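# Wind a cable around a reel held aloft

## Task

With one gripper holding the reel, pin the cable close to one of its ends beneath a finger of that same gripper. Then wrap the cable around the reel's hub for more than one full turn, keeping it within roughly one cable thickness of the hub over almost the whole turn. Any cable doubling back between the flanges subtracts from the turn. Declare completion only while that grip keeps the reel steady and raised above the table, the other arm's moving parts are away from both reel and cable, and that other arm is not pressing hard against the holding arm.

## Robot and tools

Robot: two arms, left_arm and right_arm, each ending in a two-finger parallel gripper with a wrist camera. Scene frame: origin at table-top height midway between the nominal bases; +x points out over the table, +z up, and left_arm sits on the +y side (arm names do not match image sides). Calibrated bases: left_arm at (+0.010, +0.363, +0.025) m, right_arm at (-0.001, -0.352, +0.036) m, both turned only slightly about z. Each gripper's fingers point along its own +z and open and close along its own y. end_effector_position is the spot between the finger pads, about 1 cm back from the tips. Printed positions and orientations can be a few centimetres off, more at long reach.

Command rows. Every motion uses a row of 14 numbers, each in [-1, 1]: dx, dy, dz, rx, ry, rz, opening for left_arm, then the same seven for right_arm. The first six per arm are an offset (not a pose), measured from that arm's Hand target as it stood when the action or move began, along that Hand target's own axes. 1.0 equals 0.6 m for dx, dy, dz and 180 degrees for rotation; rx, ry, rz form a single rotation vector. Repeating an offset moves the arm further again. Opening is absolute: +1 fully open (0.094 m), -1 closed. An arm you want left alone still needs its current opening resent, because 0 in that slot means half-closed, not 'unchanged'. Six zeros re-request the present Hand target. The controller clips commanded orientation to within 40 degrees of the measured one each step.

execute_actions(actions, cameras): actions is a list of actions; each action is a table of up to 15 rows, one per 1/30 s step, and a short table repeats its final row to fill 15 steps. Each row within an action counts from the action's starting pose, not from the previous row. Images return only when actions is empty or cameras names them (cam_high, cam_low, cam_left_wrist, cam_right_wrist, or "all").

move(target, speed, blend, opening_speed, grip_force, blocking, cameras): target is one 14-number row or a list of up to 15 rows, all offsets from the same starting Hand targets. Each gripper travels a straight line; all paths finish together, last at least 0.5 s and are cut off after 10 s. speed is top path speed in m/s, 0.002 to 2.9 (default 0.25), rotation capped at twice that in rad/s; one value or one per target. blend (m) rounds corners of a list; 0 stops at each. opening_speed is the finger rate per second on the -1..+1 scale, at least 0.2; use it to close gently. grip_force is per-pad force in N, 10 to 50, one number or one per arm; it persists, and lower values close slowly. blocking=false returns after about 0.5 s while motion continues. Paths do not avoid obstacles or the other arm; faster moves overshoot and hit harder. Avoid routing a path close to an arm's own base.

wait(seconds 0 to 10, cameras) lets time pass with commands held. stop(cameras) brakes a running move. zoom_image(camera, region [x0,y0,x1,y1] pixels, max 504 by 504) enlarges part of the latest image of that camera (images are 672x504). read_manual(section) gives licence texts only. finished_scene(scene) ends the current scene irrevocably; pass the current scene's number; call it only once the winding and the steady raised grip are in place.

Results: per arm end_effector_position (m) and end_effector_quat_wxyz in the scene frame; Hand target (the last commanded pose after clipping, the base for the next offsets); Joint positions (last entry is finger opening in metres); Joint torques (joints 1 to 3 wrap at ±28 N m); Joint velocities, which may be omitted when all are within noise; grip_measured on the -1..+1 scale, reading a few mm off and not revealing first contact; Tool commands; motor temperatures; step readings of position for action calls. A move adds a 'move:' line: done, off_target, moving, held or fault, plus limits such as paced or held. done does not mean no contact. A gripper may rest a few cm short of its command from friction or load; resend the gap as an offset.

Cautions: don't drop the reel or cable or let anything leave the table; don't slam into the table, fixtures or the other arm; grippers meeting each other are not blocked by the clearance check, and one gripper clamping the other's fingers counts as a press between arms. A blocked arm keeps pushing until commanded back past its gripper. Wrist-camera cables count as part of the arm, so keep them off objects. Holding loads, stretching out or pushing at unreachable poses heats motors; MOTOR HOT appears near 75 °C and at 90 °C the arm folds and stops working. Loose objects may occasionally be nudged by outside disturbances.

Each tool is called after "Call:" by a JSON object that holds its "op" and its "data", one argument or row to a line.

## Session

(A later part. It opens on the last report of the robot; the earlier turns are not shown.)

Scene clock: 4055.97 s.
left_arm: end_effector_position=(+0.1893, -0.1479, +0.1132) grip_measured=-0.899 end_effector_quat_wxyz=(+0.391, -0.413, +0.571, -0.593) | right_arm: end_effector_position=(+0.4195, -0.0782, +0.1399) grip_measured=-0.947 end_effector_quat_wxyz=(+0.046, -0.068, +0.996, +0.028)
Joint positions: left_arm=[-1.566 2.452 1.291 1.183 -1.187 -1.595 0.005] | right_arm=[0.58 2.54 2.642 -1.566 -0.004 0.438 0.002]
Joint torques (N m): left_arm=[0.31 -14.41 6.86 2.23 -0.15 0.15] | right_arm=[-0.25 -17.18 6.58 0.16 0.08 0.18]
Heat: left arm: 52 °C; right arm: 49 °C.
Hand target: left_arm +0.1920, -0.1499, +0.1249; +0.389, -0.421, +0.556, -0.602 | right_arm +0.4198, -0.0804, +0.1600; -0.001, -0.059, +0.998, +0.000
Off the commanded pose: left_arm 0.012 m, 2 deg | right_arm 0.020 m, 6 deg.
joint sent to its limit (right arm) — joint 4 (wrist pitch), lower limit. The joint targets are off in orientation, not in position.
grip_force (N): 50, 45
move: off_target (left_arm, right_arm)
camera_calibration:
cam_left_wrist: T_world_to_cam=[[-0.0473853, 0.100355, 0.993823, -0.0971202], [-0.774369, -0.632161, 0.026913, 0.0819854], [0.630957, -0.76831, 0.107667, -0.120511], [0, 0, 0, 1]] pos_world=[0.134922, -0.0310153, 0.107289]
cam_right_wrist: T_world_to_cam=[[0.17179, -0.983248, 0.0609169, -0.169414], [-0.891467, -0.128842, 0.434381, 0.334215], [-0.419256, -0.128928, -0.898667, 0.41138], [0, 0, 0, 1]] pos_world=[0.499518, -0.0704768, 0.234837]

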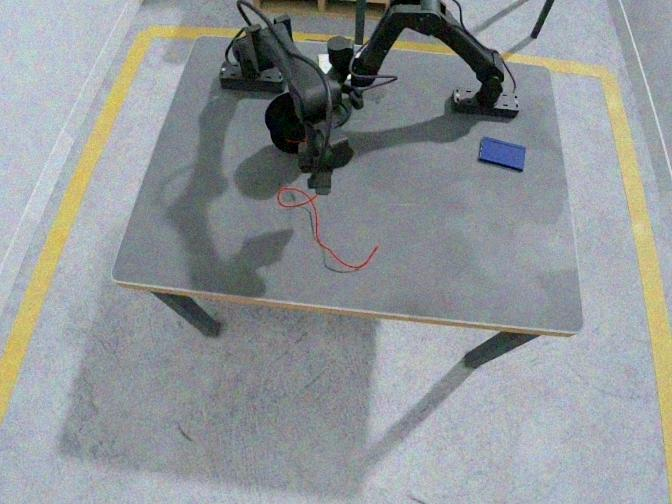

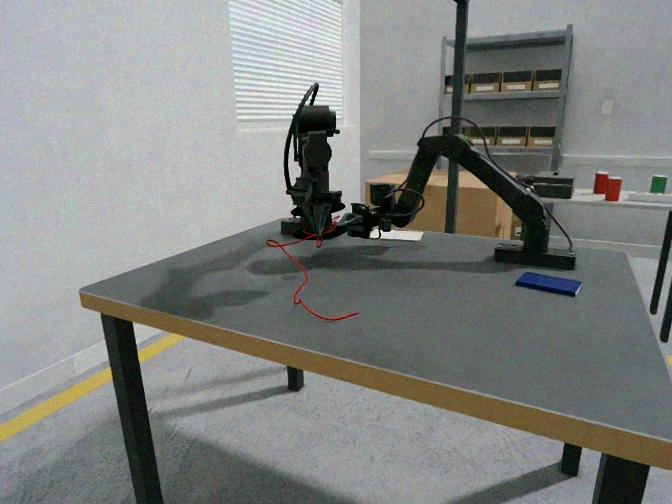

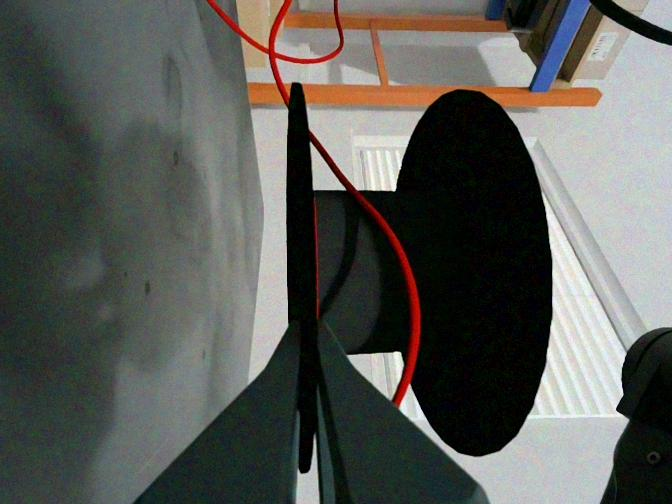

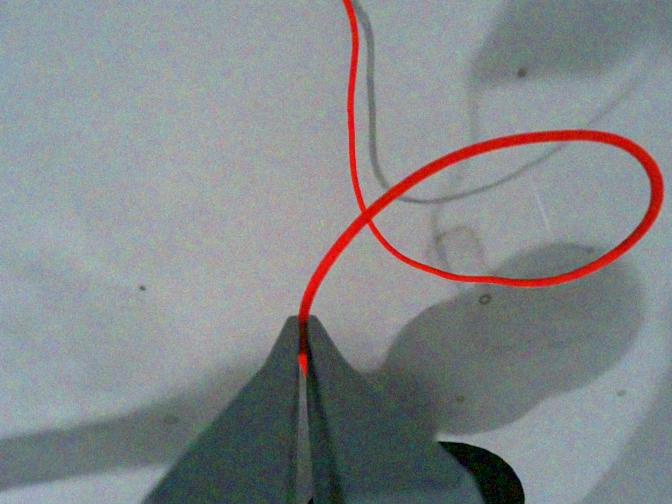

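Call:
{"op": "move", "data": {
  "target": [0,0,0,0,0,0,-1.0,-0.031,-0.155,-0.033,0,0,0.144,-1.0],
  "speed": 0.12,
  "cameras": ["all"]
}}

Call:
{"op": "zoom_image", "data": {
  "camera": "cam_low",
  "region": [265, 185, 385, 275]
}}

Call:
{"op": "zoom_image", "data": {
  "camera": "cam_high",
  "region": [250, 60, 420, 190]
}}

Scene clock: 4067.17 s.
left_arm: end_effector_position=(+0.1893, -0.1479, +0.1132) grip_measured=-0.899 end_effector_quat_wxyz=(+0.391, -0.413, +0.571, -0.593) | right_arm: end_effector_position=(+0.4530, -0.1666, +0.1655) grip_measured=-0.947 end_effector_quat_wxyz=(+0.054, +0.156, +0.986, +0.035)
Joint positions: left_arm=[-1.566 2.452 1.291 1.183 -1.187 -1.595 0.005] | right_arm=[0.391 2.446 2.57 -1.566 -0.004 0.7 0.002]
Joint torques (N m): left_arm=[0.32 -14.42 6.78 2.22 -0.15 0.17] | right_arm=[-0.23 -16.49 5.09 0.17 0.04 0.22]
Motor temperatures (°C): left_arm=[28 52 38 52 28 27 31] | right_arm=[27 54 41 31 28 28 30]
Heat: left arm: 52 °C; right arm: 54 °C.
Hand target: left_arm +0.1920, -0.1499, +0.1249; +0.389, -0.421, +0.556, -0.602 | right_arm +0.4493, -0.1705, +0.1799; -0.001, +0.166, +0.986, +0.000
Off the commanded pose: left_arm 0.012 m, 2 deg | right_arm 0.015 m, 8 deg.
joint sent to its limit (right arm) — joint 4 (wrist pitch), lower limit. The joint targets are off in orientation, not in position.
grip_force (N): 50, 45
move: off_target (left_arm, right_arm)
camera_calibration:
cam_left_wrist: T_world_to_cam=[[-0.0473853, 0.100355, 0.993823, -0.0971202], [-0.774369, -0.632161, 0.026913, 0.0819854], [0.630957, -0.76831, 0.107667, -0.120511], [0, 0, 0, 1]] pos_world=[0.134922, -0.0310153, 0.107289]
cam_right_wrist: T_world_to_cam=[[-0.273012, -0.961712, 0.0239551, -0.0524706], [-0.864171, 0.256111, 0.433146, 0.393604], [-0.422697, 0.0975527, -0.901005, 0.47671], [0, 0, 0, 1]] pos_world=[0.52732, -0.197772, 0.260287]

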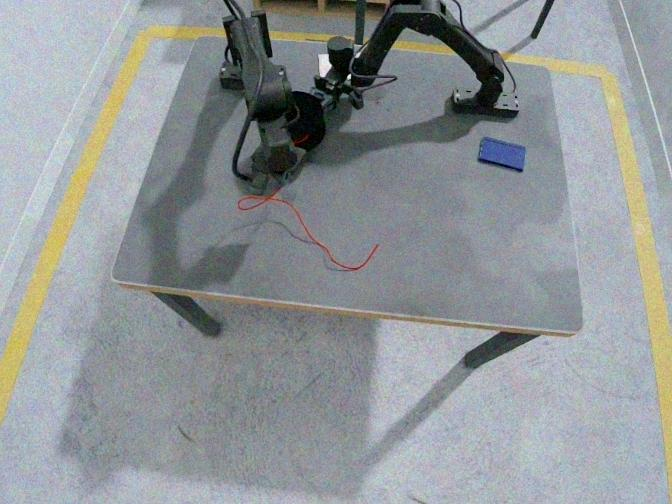

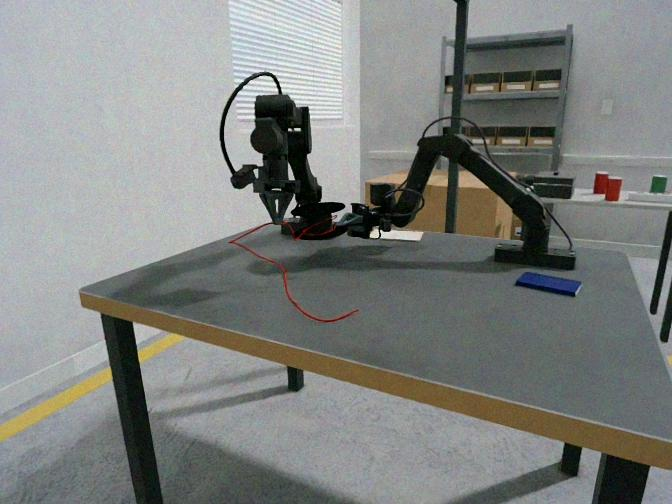

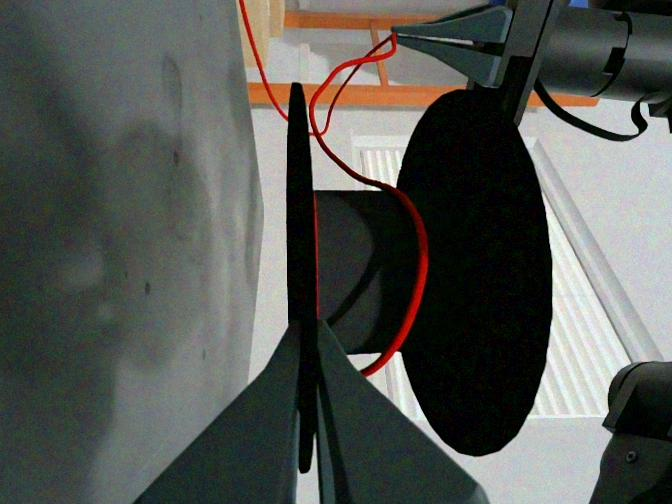

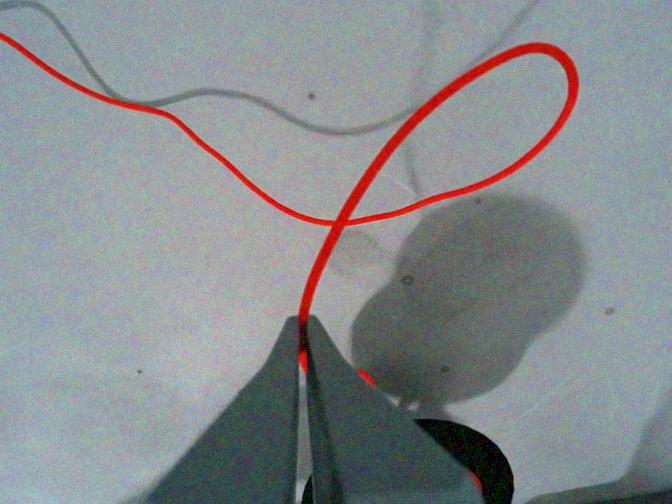

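Scaled by 4.200 from the camera's 672x504 image, which has a finer 960x720 frame.

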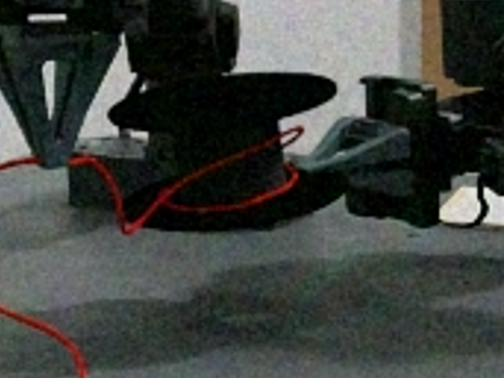

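Scaled by 2.965 from the camera's 672x504 image, which has a finer 960x720 frame.

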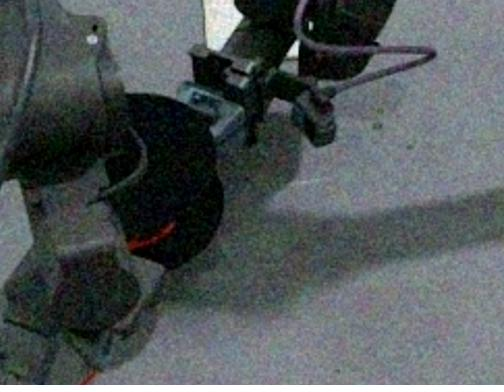

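Call:
{"op": "move", "data": {
  "target": [0,0,0,0,0,0,-1.0,-0.031,-0.165,0.02,0,0,0.15,-1.0],
  "speed": 0.12,
  "cameras": ["all"]
}}

Call:
{"op": "zoom_image", "data": {
  "camera": "cam_low",
  "region": [245, 185, 385, 290]
}}

Call:
{"op": "zoom_image", "data": {
  "camera": "cam_high",
  "region": [220, 60, 390, 190]
}}

Scene clock: 4074.90 s.
left_arm: end_effector_position=(+0.1893, -0.1479, +0.1132) grip_measured=-0.899 end_effector_quat_wxyz=(+0.391, -0.413, +0.571, -0.593) | right_arm: end_effector_position=(+0.4391, -0.2671, +0.1549) grip_measured=-0.947 end_effector_quat_wxyz=(+0.000, +0.382, +0.924, +0.003)
Joint positions: left_arm=[-1.566 2.452 1.291 1.183 -1.187 -1.595 0.005] | right_arm=[0.193 2.333 2.332 -1.566 -0.004 0.972 0.002]
Joint torques (N m): left_arm=[0.36 -14.45 6.84 2.24 -0.13 0.14] | right_arm=[-0.2 -15.72 5.05 -0.02 0.05 0.19]
Heat: left arm: 52 °C; right arm: 54 °C.
Hand target: left_arm +0.1920, -0.1499, +0.1249; +0.389, -0.421, +0.556, -0.602 | right_arm +0.4344, -0.2701, +0.1679; +0.000, +0.392, +0.920, +0.000
Off the commanded pose: left_arm 0.012 m, 2 deg | right_arm 0.014 m, 1 deg.
joint sent to its limit (right arm) — joint 4 (wrist pitch), lower limit. The joint targets still meet the commanded pose.
grip_force (N): 50, 45
move: off_target (left_arm, right_arm)
camera_calibration:
cam_left_wrist: T_world_to_cam=[[-0.0473853, 0.100355, 0.993823, -0.0971202], [-0.774369, -0.632161, 0.026913, 0.0819854], [0.630957, -0.76831, 0.107667, -0.120511], [0, 0, 0, 1]] pos_world=[0.134922, -0.0310153, 0.107289]
cam_right_wrist: T_world_to_cam=[[-0.670771, -0.734795, 0.100712, 0.0707569], [-0.594603, 0.613949, 0.519147, 0.375666], [-0.443299, 0.288345, -0.84873, 0.522966], [0, 0, 0, 1]] pos_world=[0.502664, -0.329443, 0.241705]

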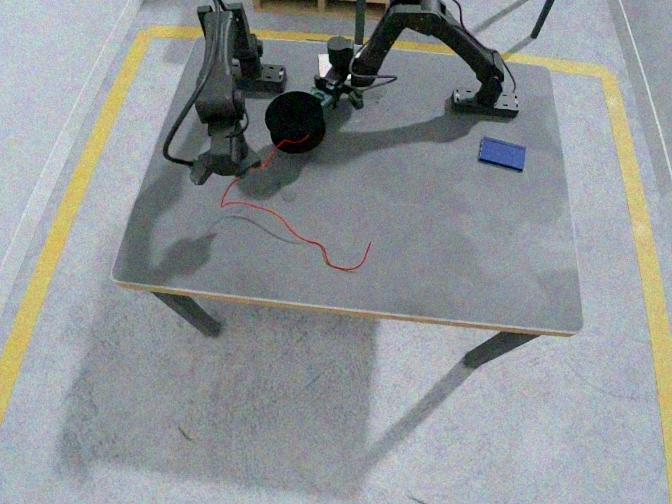

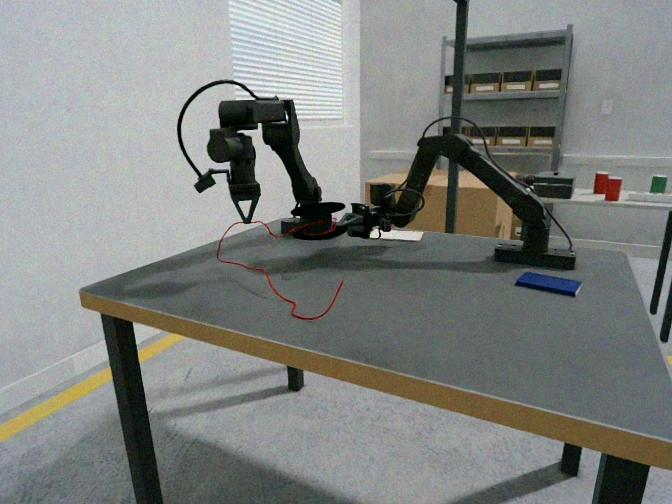

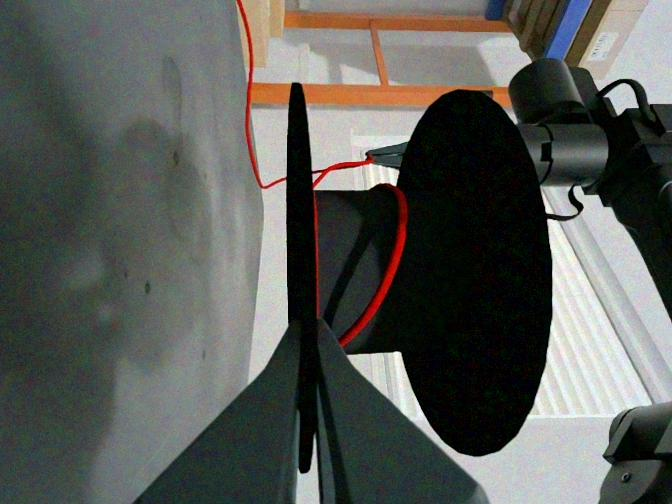

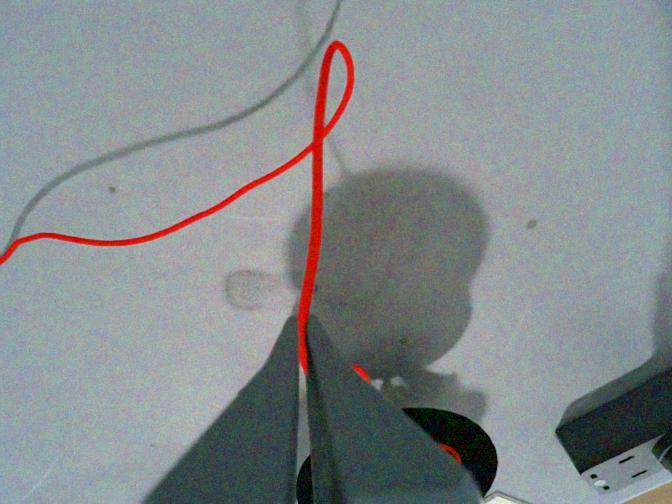

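Scaled by 3.600 from the camera's 672x504 image, which has a finer 960x720 frame.

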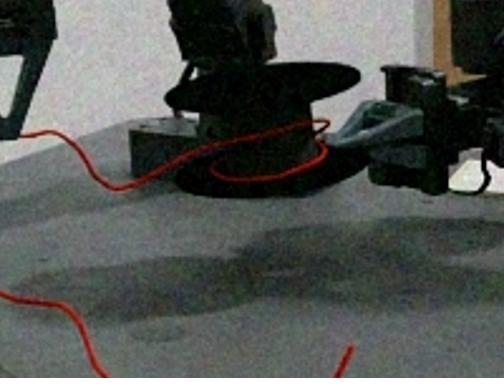

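Scaled by 2.965 from the camera's 672x504 image, which has a finer 960x720 frame.

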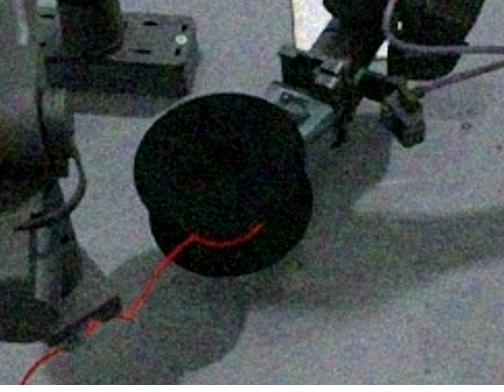

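Call:
{"op": "move", "data": {
  "target": [0,0,0,0,0,0,-1.0,-0.07,-0.168,0.042,0,0,0.144,-1.0],
  "speed": 0.1,
  "cameras": ["all"]
}}

Call:
{"op": "zoom_image", "data": {
  "camera": "cam_low",
  "region": [205, 185, 385, 320]
}}

Call:
{"op": "zoom_image", "data": {
  "camera": "cam_high",
  "region": [200, 60, 370, 190]
}}

Scene clock: 4084.37 s.
left_arm: end_effector_position=(+0.1893, -0.1479, +0.1132) grip_measured=-0.899 end_effector_quat_wxyz=(+0.391, -0.413, +0.571, -0.593) | right_arm: end_effector_position=(+0.3913, -0.3680, +0.1339) grip_measured=-0.947 end_effector_quat_wxyz=(-0.014, +0.579, +0.815, -0.007)
Joint positions: left_arm=[-1.566 2.452 1.291 1.183 -1.187 -1.595 0.005] | right_arm=[-0.039 2.078 1.833 -1.356 -0.004 1.191 0.002]
Joint torques (N m): left_arm=[0.36 -14.45 6.86 2.24 -0.16 0.14] | right_arm=[-0.24 -13.49 5.11 0.08 0.02 0.2]
Heat: left arm: 52 °C; right arm: 54 °C.
Hand target: left_arm +0.1920, -0.1499, +0.1249; +0.389, -0.421, +0.556, -0.602 | right_arm +0.3908, -0.3703, +0.1428; +0.000, +0.588, +0.809, +0.000
Off the commanded pose: left_arm 0.012 m, 2 deg | right_arm 0.009 m, 2 deg.
grip_force (N): 50, 45
move: off_target (left_arm)
camera_calibration:
cam_left_wrist: T_world_to_cam=[[-0.0473853, 0.100355, 0.993823, -0.0971202], [-0.774369, -0.632161, 0.026913, 0.0819854], [0.630957, -0.76831, 0.107667, -0.120511], [0, 0, 0, 1]] pos_world=[0.134922, -0.0310153, 0.107289]
cam_right_wrist: T_world_to_cam=[[-0.919795, -0.369381, 0.13242, 0.194306], [-0.249106, 0.8104, 0.530281, 0.355824], [-0.303189, 0.454764, -0.837417, 0.517989], [0, 0, 0, 1]] pos_world=[0.424408, -0.452149, 0.219356]

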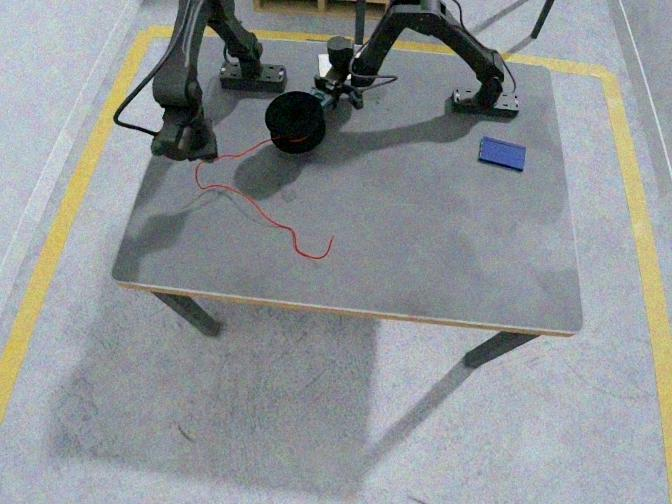

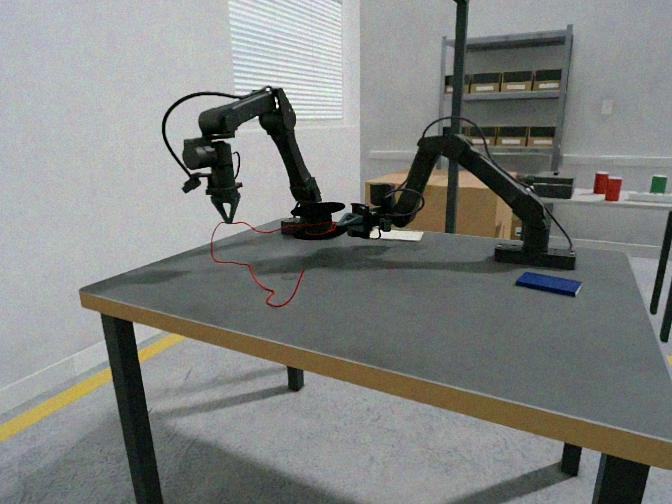

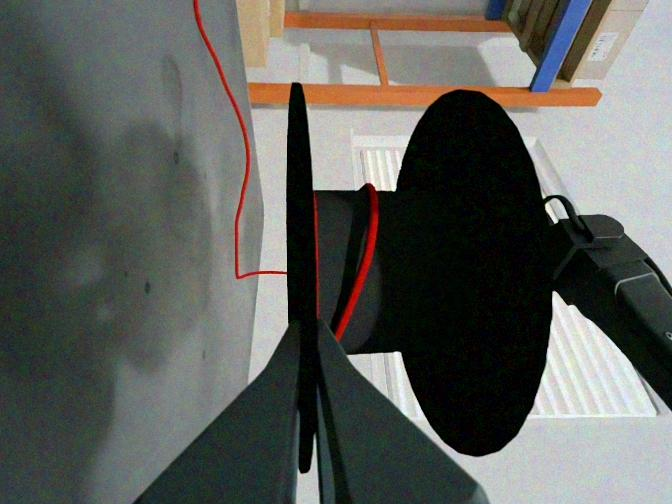

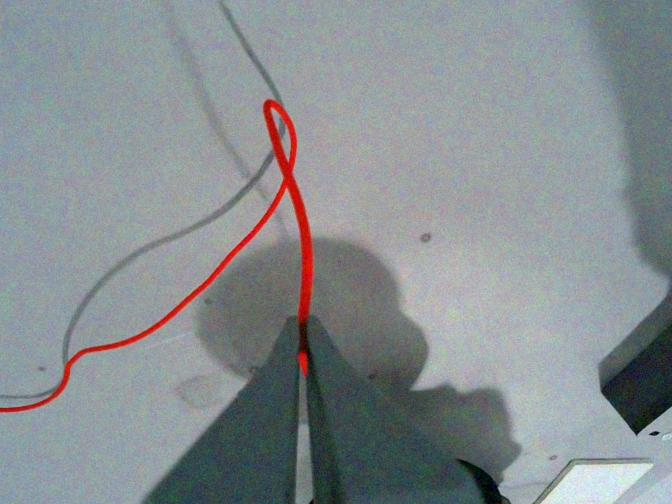

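Scaled by 2.800 from the camera's 672x504 image, which has a finer 960x720 frame.

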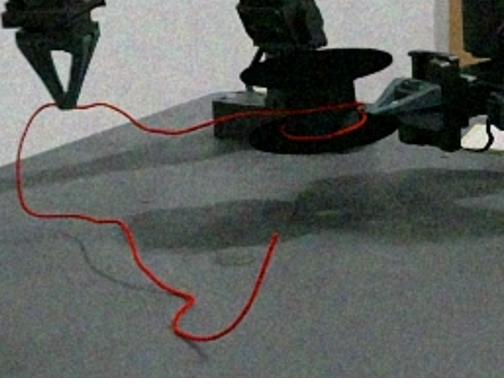

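Scaled by 2.965 from the camera's 672x504 image, which has a finer 960x720 frame.

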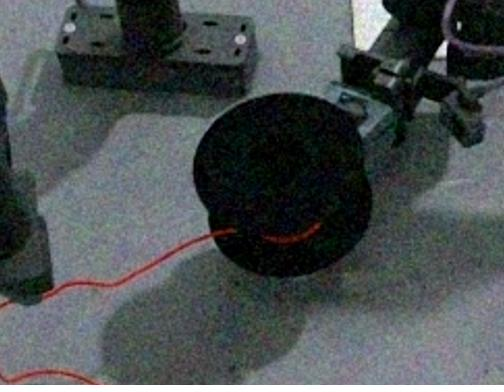

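Call:
{"op": "move", "data": {
  "target": [0,0,0,0,0,0,-1.0,0.0,-0.1945,0.025,0,0,0.15,-1.0],
  "speed": 0.1,
  "cameras": ["all"]
}}

Call:
{"op": "zoom_image", "data": {
  "camera": "cam_low",
  "region": [205, 185, 385, 320]
}}

Call:
{"op": "zoom_image", "data": {
  "camera": "cam_high",
  "region": [200, 60, 370, 190]
}}

Scene clock: 4096.10 s.
left_arm: end_effector_position=(+0.1893, -0.1479, +0.1132) grip_measured=-0.899 end_effector_quat_wxyz=(+0.391, -0.413, +0.571, -0.593) | right_arm: end_effector_position=(+0.2823, -0.4039, +0.1253) grip_measured=-0.947 end_effector_quat_wxyz=(-0.008, +0.752, +0.659, -0.003)
Joint positions: left_arm=[-1.566 2.452 1.291 1.183 -1.187 -1.595 0.005] | right_arm=[-0.181 1.66 1.252 -1.18 -0.005 1.516 0.002]
Joint torques (N m): left_arm=[0.32 -14.41 6.82 2.23 -0.16 0.15] | right_arm=[-0.49 -8.44 5.03 0.08 0.08 0.14]
Heat: left arm: 52 °C; right arm: 54 °C.
Hand target: left_arm +0.1920, -0.1499, +0.1249; +0.389, -0.421, +0.556, -0.602 | right_arm +0.2798, -0.4062, +0.1279; +0.000, +0.761, +0.649, +0.000
Off the commanded pose: left_arm 0.012 m, 2 deg | right_arm 0.004 m, 2 deg.
grip_force (N): 50, 45
move: off_target (left_arm)
camera_calibration:
cam_left_wrist: T_world_to_cam=[[-0.0473853, 0.100355, 0.993823, -0.0971202], [-0.774369, -0.632161, 0.026913, 0.0819854], [0.630957, -0.76831, 0.107667, -0.120511], [0, 0, 0, 1]] pos_world=[0.134922, -0.0310153, 0.107289]
cam_right_wrist: T_world_to_cam=[[-0.98878, 0.0858968, 0.122209, 0.286553], [0.137697, 0.841263, 0.522797, 0.266506], [-0.0579029, 0.533759, -0.843652, 0.4574], [0, 0, 0, 1]] pos_world=[0.273126, -0.492957, 0.211539]

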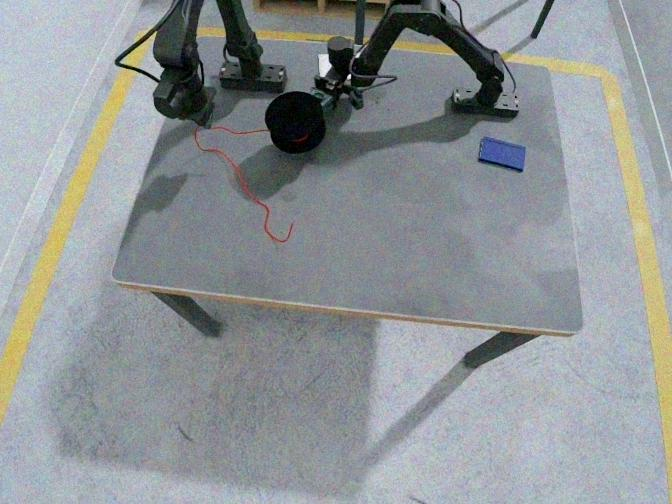

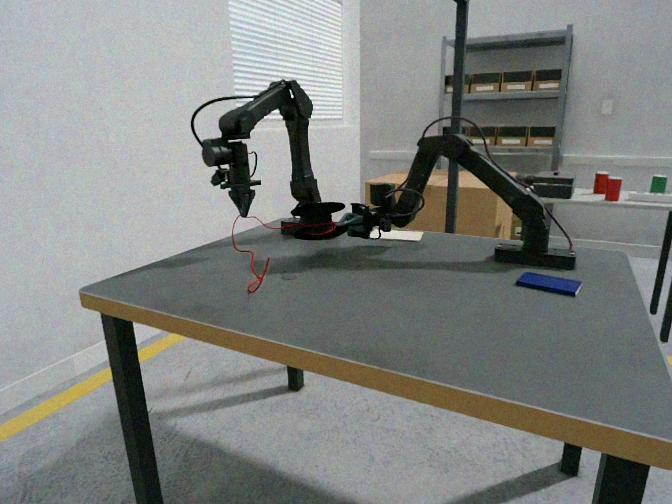

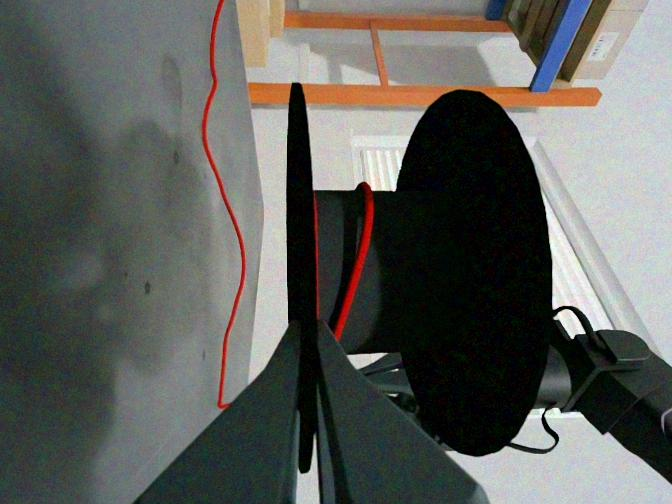

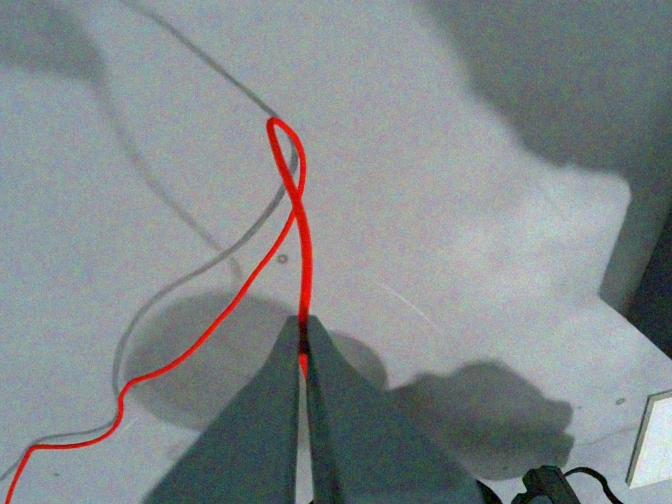

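Scaled by 2.800 from the camera's 672x504 image, which has a finer 960x720 frame.

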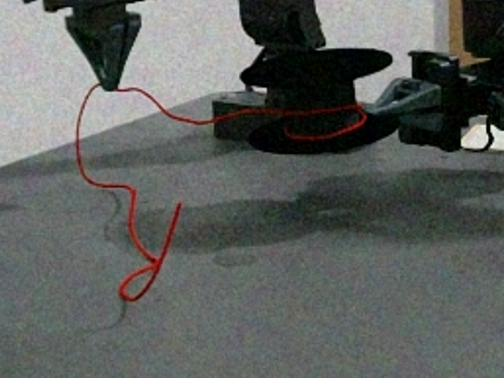

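Scaled by 2.965 from the camera's 672x504 image, which has a finer 960x720 frame.

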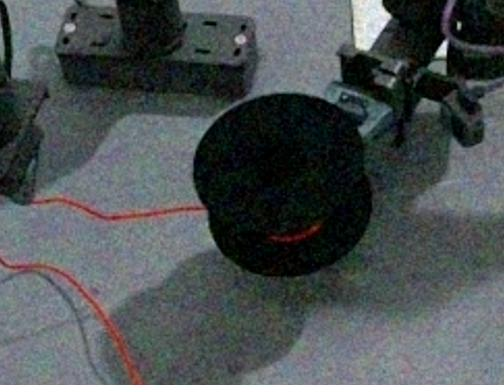

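Call:
{"op": "move", "data": {
  "target": [0,0,0,0,0,0,-1.0,-0.022,-0.138,0.013,0,0,0.111,-1.0],
  "speed": 0.08,
  "cameras": ["all"]
}}

Call:
{"op": "zoom_image", "data": {
  "camera": "cam_low",
  "region": [205, 185, 385, 320]
}}

Call:
{"op": "zoom_image", "data": {
  "camera": "cam_high",
  "region": [200, 60, 370, 190]
}}

Scene clock: 4111.00 s.
left_arm: end_effector_position=(+0.1893, -0.1479, +0.1132) grip_measured=-0.899 end_effector_quat_wxyz=(+0.391, -0.413, +0.571, -0.593) | right_arm: end_effector_position=(+0.2028, -0.4052, +0.1207) grip_measured=-0.947 end_effector_quat_wxyz=(+0.000, +0.855, +0.519, +0.004)
Joint positions: left_arm=[-1.566 2.452 1.291 1.183 -1.187 -1.595 0.005] | right_arm=[-0.258 1.342 0.939 -1.162 -0.006 1.786 0.002]
Joint torques (N m): left_arm=[0.28 -14.39 6.8 2.24 -0.15 0.14] | right_arm=[-0.65 -4.71 5.18 -0.05 0.06 0.22]
Heat: left arm: 52 °C; right arm: 51 °C.
Hand target: left_arm +0.1920, -0.1499, +0.1249; +0.389, -0.421, +0.556, -0.602 | right_arm +0.1960, -0.4063, +0.1202; +0.000, +0.862, +0.507, +0.000
Off the commanded pose: left_arm 0.012 m, 2 deg | right_arm 0.007 m, 2 deg.
grip_force (N): 50, 45
move: off_target (left_arm)
camera_calibration:
cam_left_wrist: T_world_to_cam=[[-0.0473853, 0.100355, 0.993823, -0.0971202], [-0.774369, -0.632161, 0.026913, 0.0819854], [0.630957, -0.76831, 0.107667, -0.120511], [0, 0, 0, 1]] pos_world=[0.134922, -0.0310153, 0.107289]
cam_right_wrist: T_world_to_cam=[[-0.902936, 0.417823, 0.100647, 0.328281], [0.405072, 0.749121, 0.524151, 0.189254], [0.143606, 0.514044, -0.845657, 0.401043], [0, 0, 0, 1]] pos_world=[0.162163, -0.485092, 0.206907]

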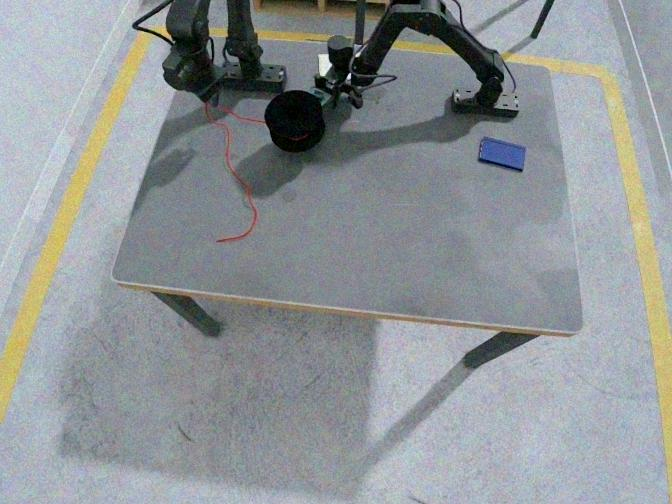

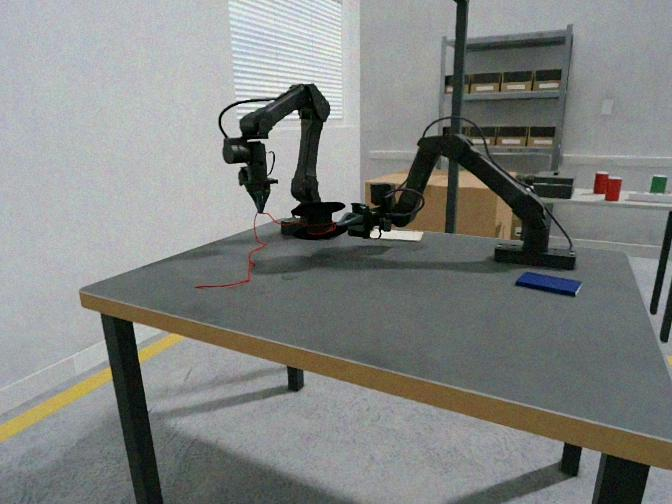

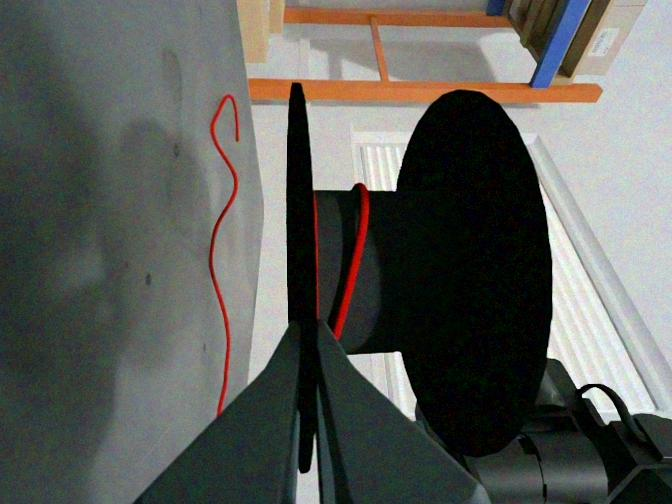

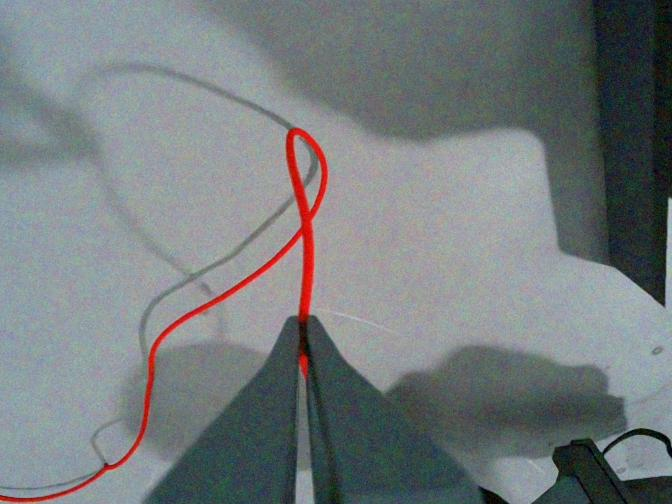

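Scaled by 2.800 from the camera's 672x504 image, which has a finer 960x720 frame.

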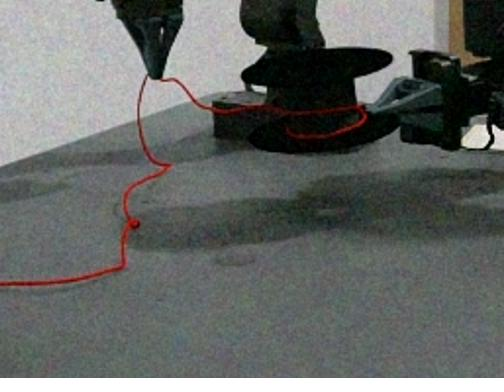

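Scaled by 2.965 from the camera's 672x504 image, which has a finer 960x720 frame.

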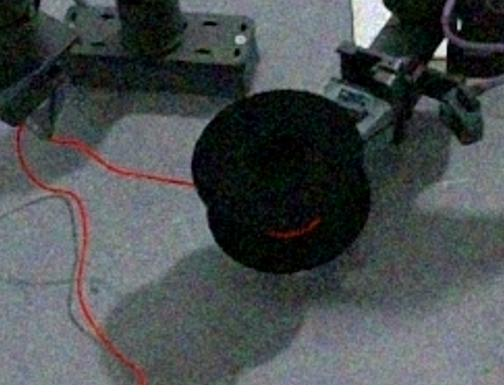

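Call:
{"op": "zoom_image", "data": {
  "camera": "cam_left_wrist",
  "region": [250, 150, 450, 450]
}}

Call:
{"op": "zoom_image", "data": {
  "camera": "cam_low",
  "region": [270, 195, 360, 255]
}}

Scaled by 1.680 from the camera's 672x504 image, which has a finer 960x720 frame.

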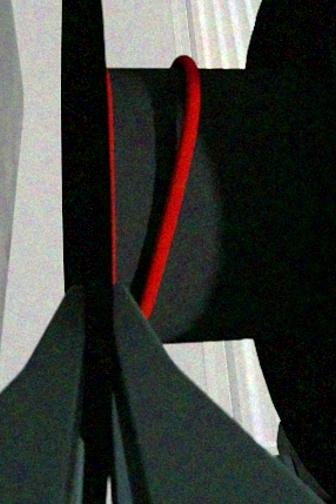

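Scaled by 5.600 from the camera's 672x504 image, which has a finer 960x720 frame.

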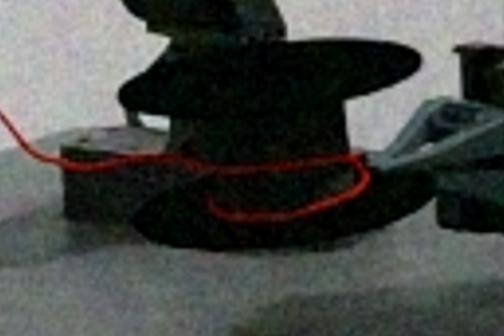

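Call:
{"op": "move", "data": {
  "target": [
    [0,0,0,0,0,0,-1.0,0.0195,-0.007,0.15,0,0,0,-1.0],
    [0,0,0,0,0,0,-1.0,0.0195,-0.007,0.195,0,0,0,-1.0]
  ],
  "speed": [0.08,0.06],
  "blend": [0.01,0],
  "cameras": ["all"]
}}

Call:
{"op": "zoom_image", "data": {
  "camera": "cam_low",
  "region": [240, 185, 360, 275]
}}

Call:
{"op": "zoom_image", "data": {
  "camera": "cam_high",
  "region": [180, 60, 350, 190]
}}

Scene clock: 4144.83 s.
left_arm: end_effector_position=(+0.1893, -0.1481, +0.1132) grip_measured=-0.899 end_effector_quat_wxyz=(+0.390, -0.412, +0.571, -0.593) | right_arm: end_effector_position=(+0.1979, -0.3936, +0.0110) grip_measured=-0.947 end_effector_quat_wxyz=(-0.005, +0.859, +0.512, +0.002)
Joint positions: left_arm=[-1.566 2.452 1.291 1.183 -1.185 -1.595 0.005] | right_arm=[-0.213 1.52 0.608 -0.663 -0.011 1.848 0.002]
Joint torques (N m): left_arm=[0.29 -14.37 6.82 2.24 -0.16 0.13] | right_arm=[0.53 -2.18 3.67 0.41 0.11 0.14]
Motor temperatures (°C): left_arm=[28 52 38 52 28 27 31] | right_arm=[27 45 40 30 28 28 30]
Heat: left arm: 52 °C; right arm: 45 °C.
Hand target: left_arm +0.1920, -0.1499, +0.1249; +0.389, -0.421, +0.556, -0.602 | right_arm +0.1978, -0.3940, +0.0032; +0.000, +0.862, +0.507, +0.000
Off the commanded pose: left_arm 0.012 m, 2 deg | right_arm 0.008 m, 1 deg.
grip_force (N): 50, 45
move: off_target (left_arm)
camera_calibration:
cam_left_wrist: T_world_to_cam=[[-0.0473264, 0.100479, 0.993813, -0.0971031], [-0.775134, -0.631223, 0.0269071, 0.081995], [0.630022, -0.769065, 0.107759, -0.120571], [0, 0, 0, 1]] pos_world=[0.134924, -0.0312128, 0.107289]
cam_right_wrist: T_world_to_cam=[[-0.894858, 0.432113, 0.111834, 0.334017], [0.422248, 0.738317, 0.525922, 0.232343], [0.144689, 0.517848, -0.843148, 0.304303], [0, 0, 0, 1]] pos_world=[0.156762, -0.473458, 0.0970238]

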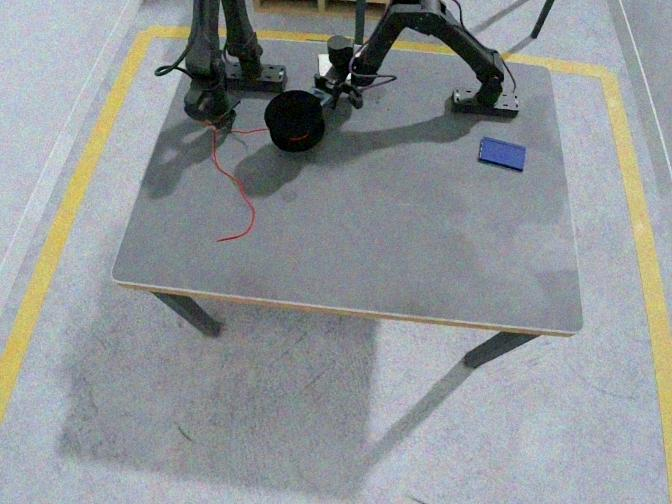

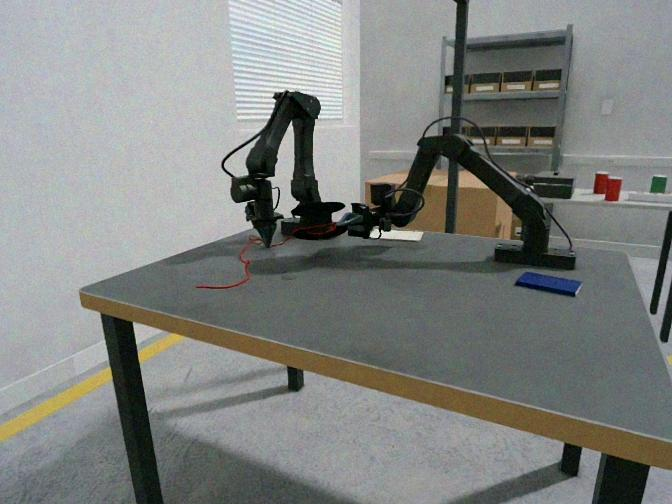

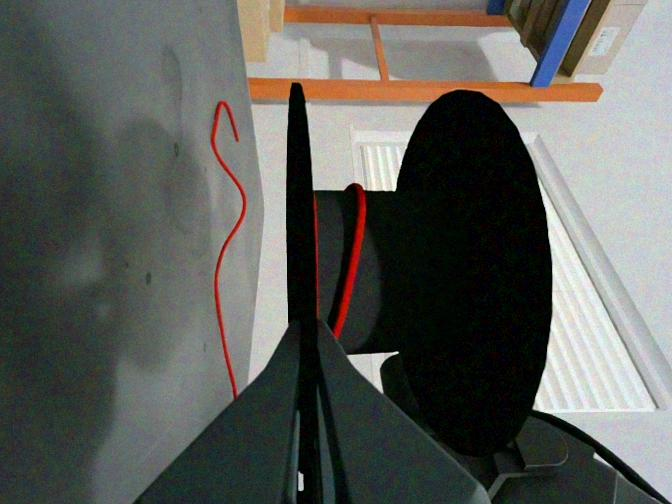

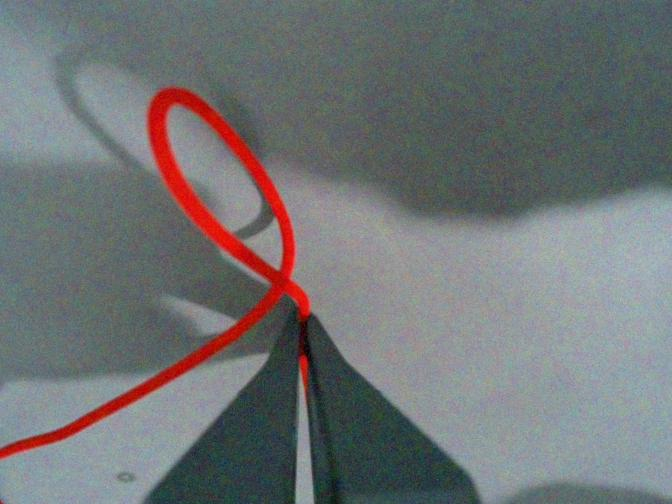

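Scaled by 4.200 from the camera's 672x504 image, which has a finer 960x720 frame.

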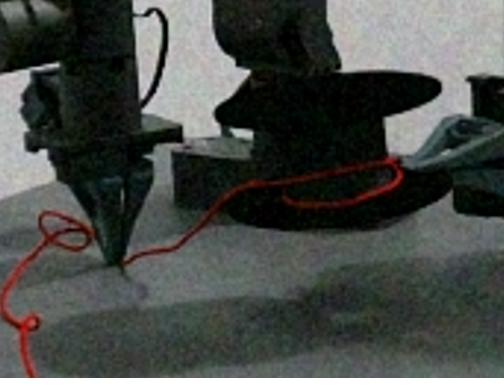

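Scaled by 2.965 from the camera's 672x504 image, which has a finer 960x720 frame.

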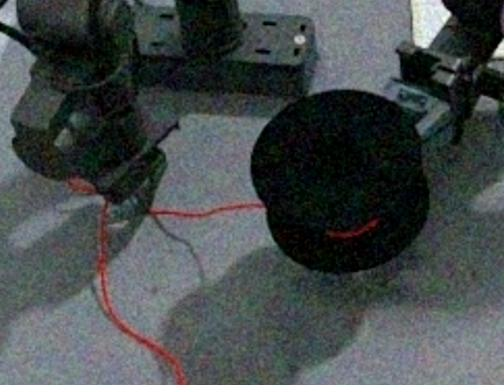

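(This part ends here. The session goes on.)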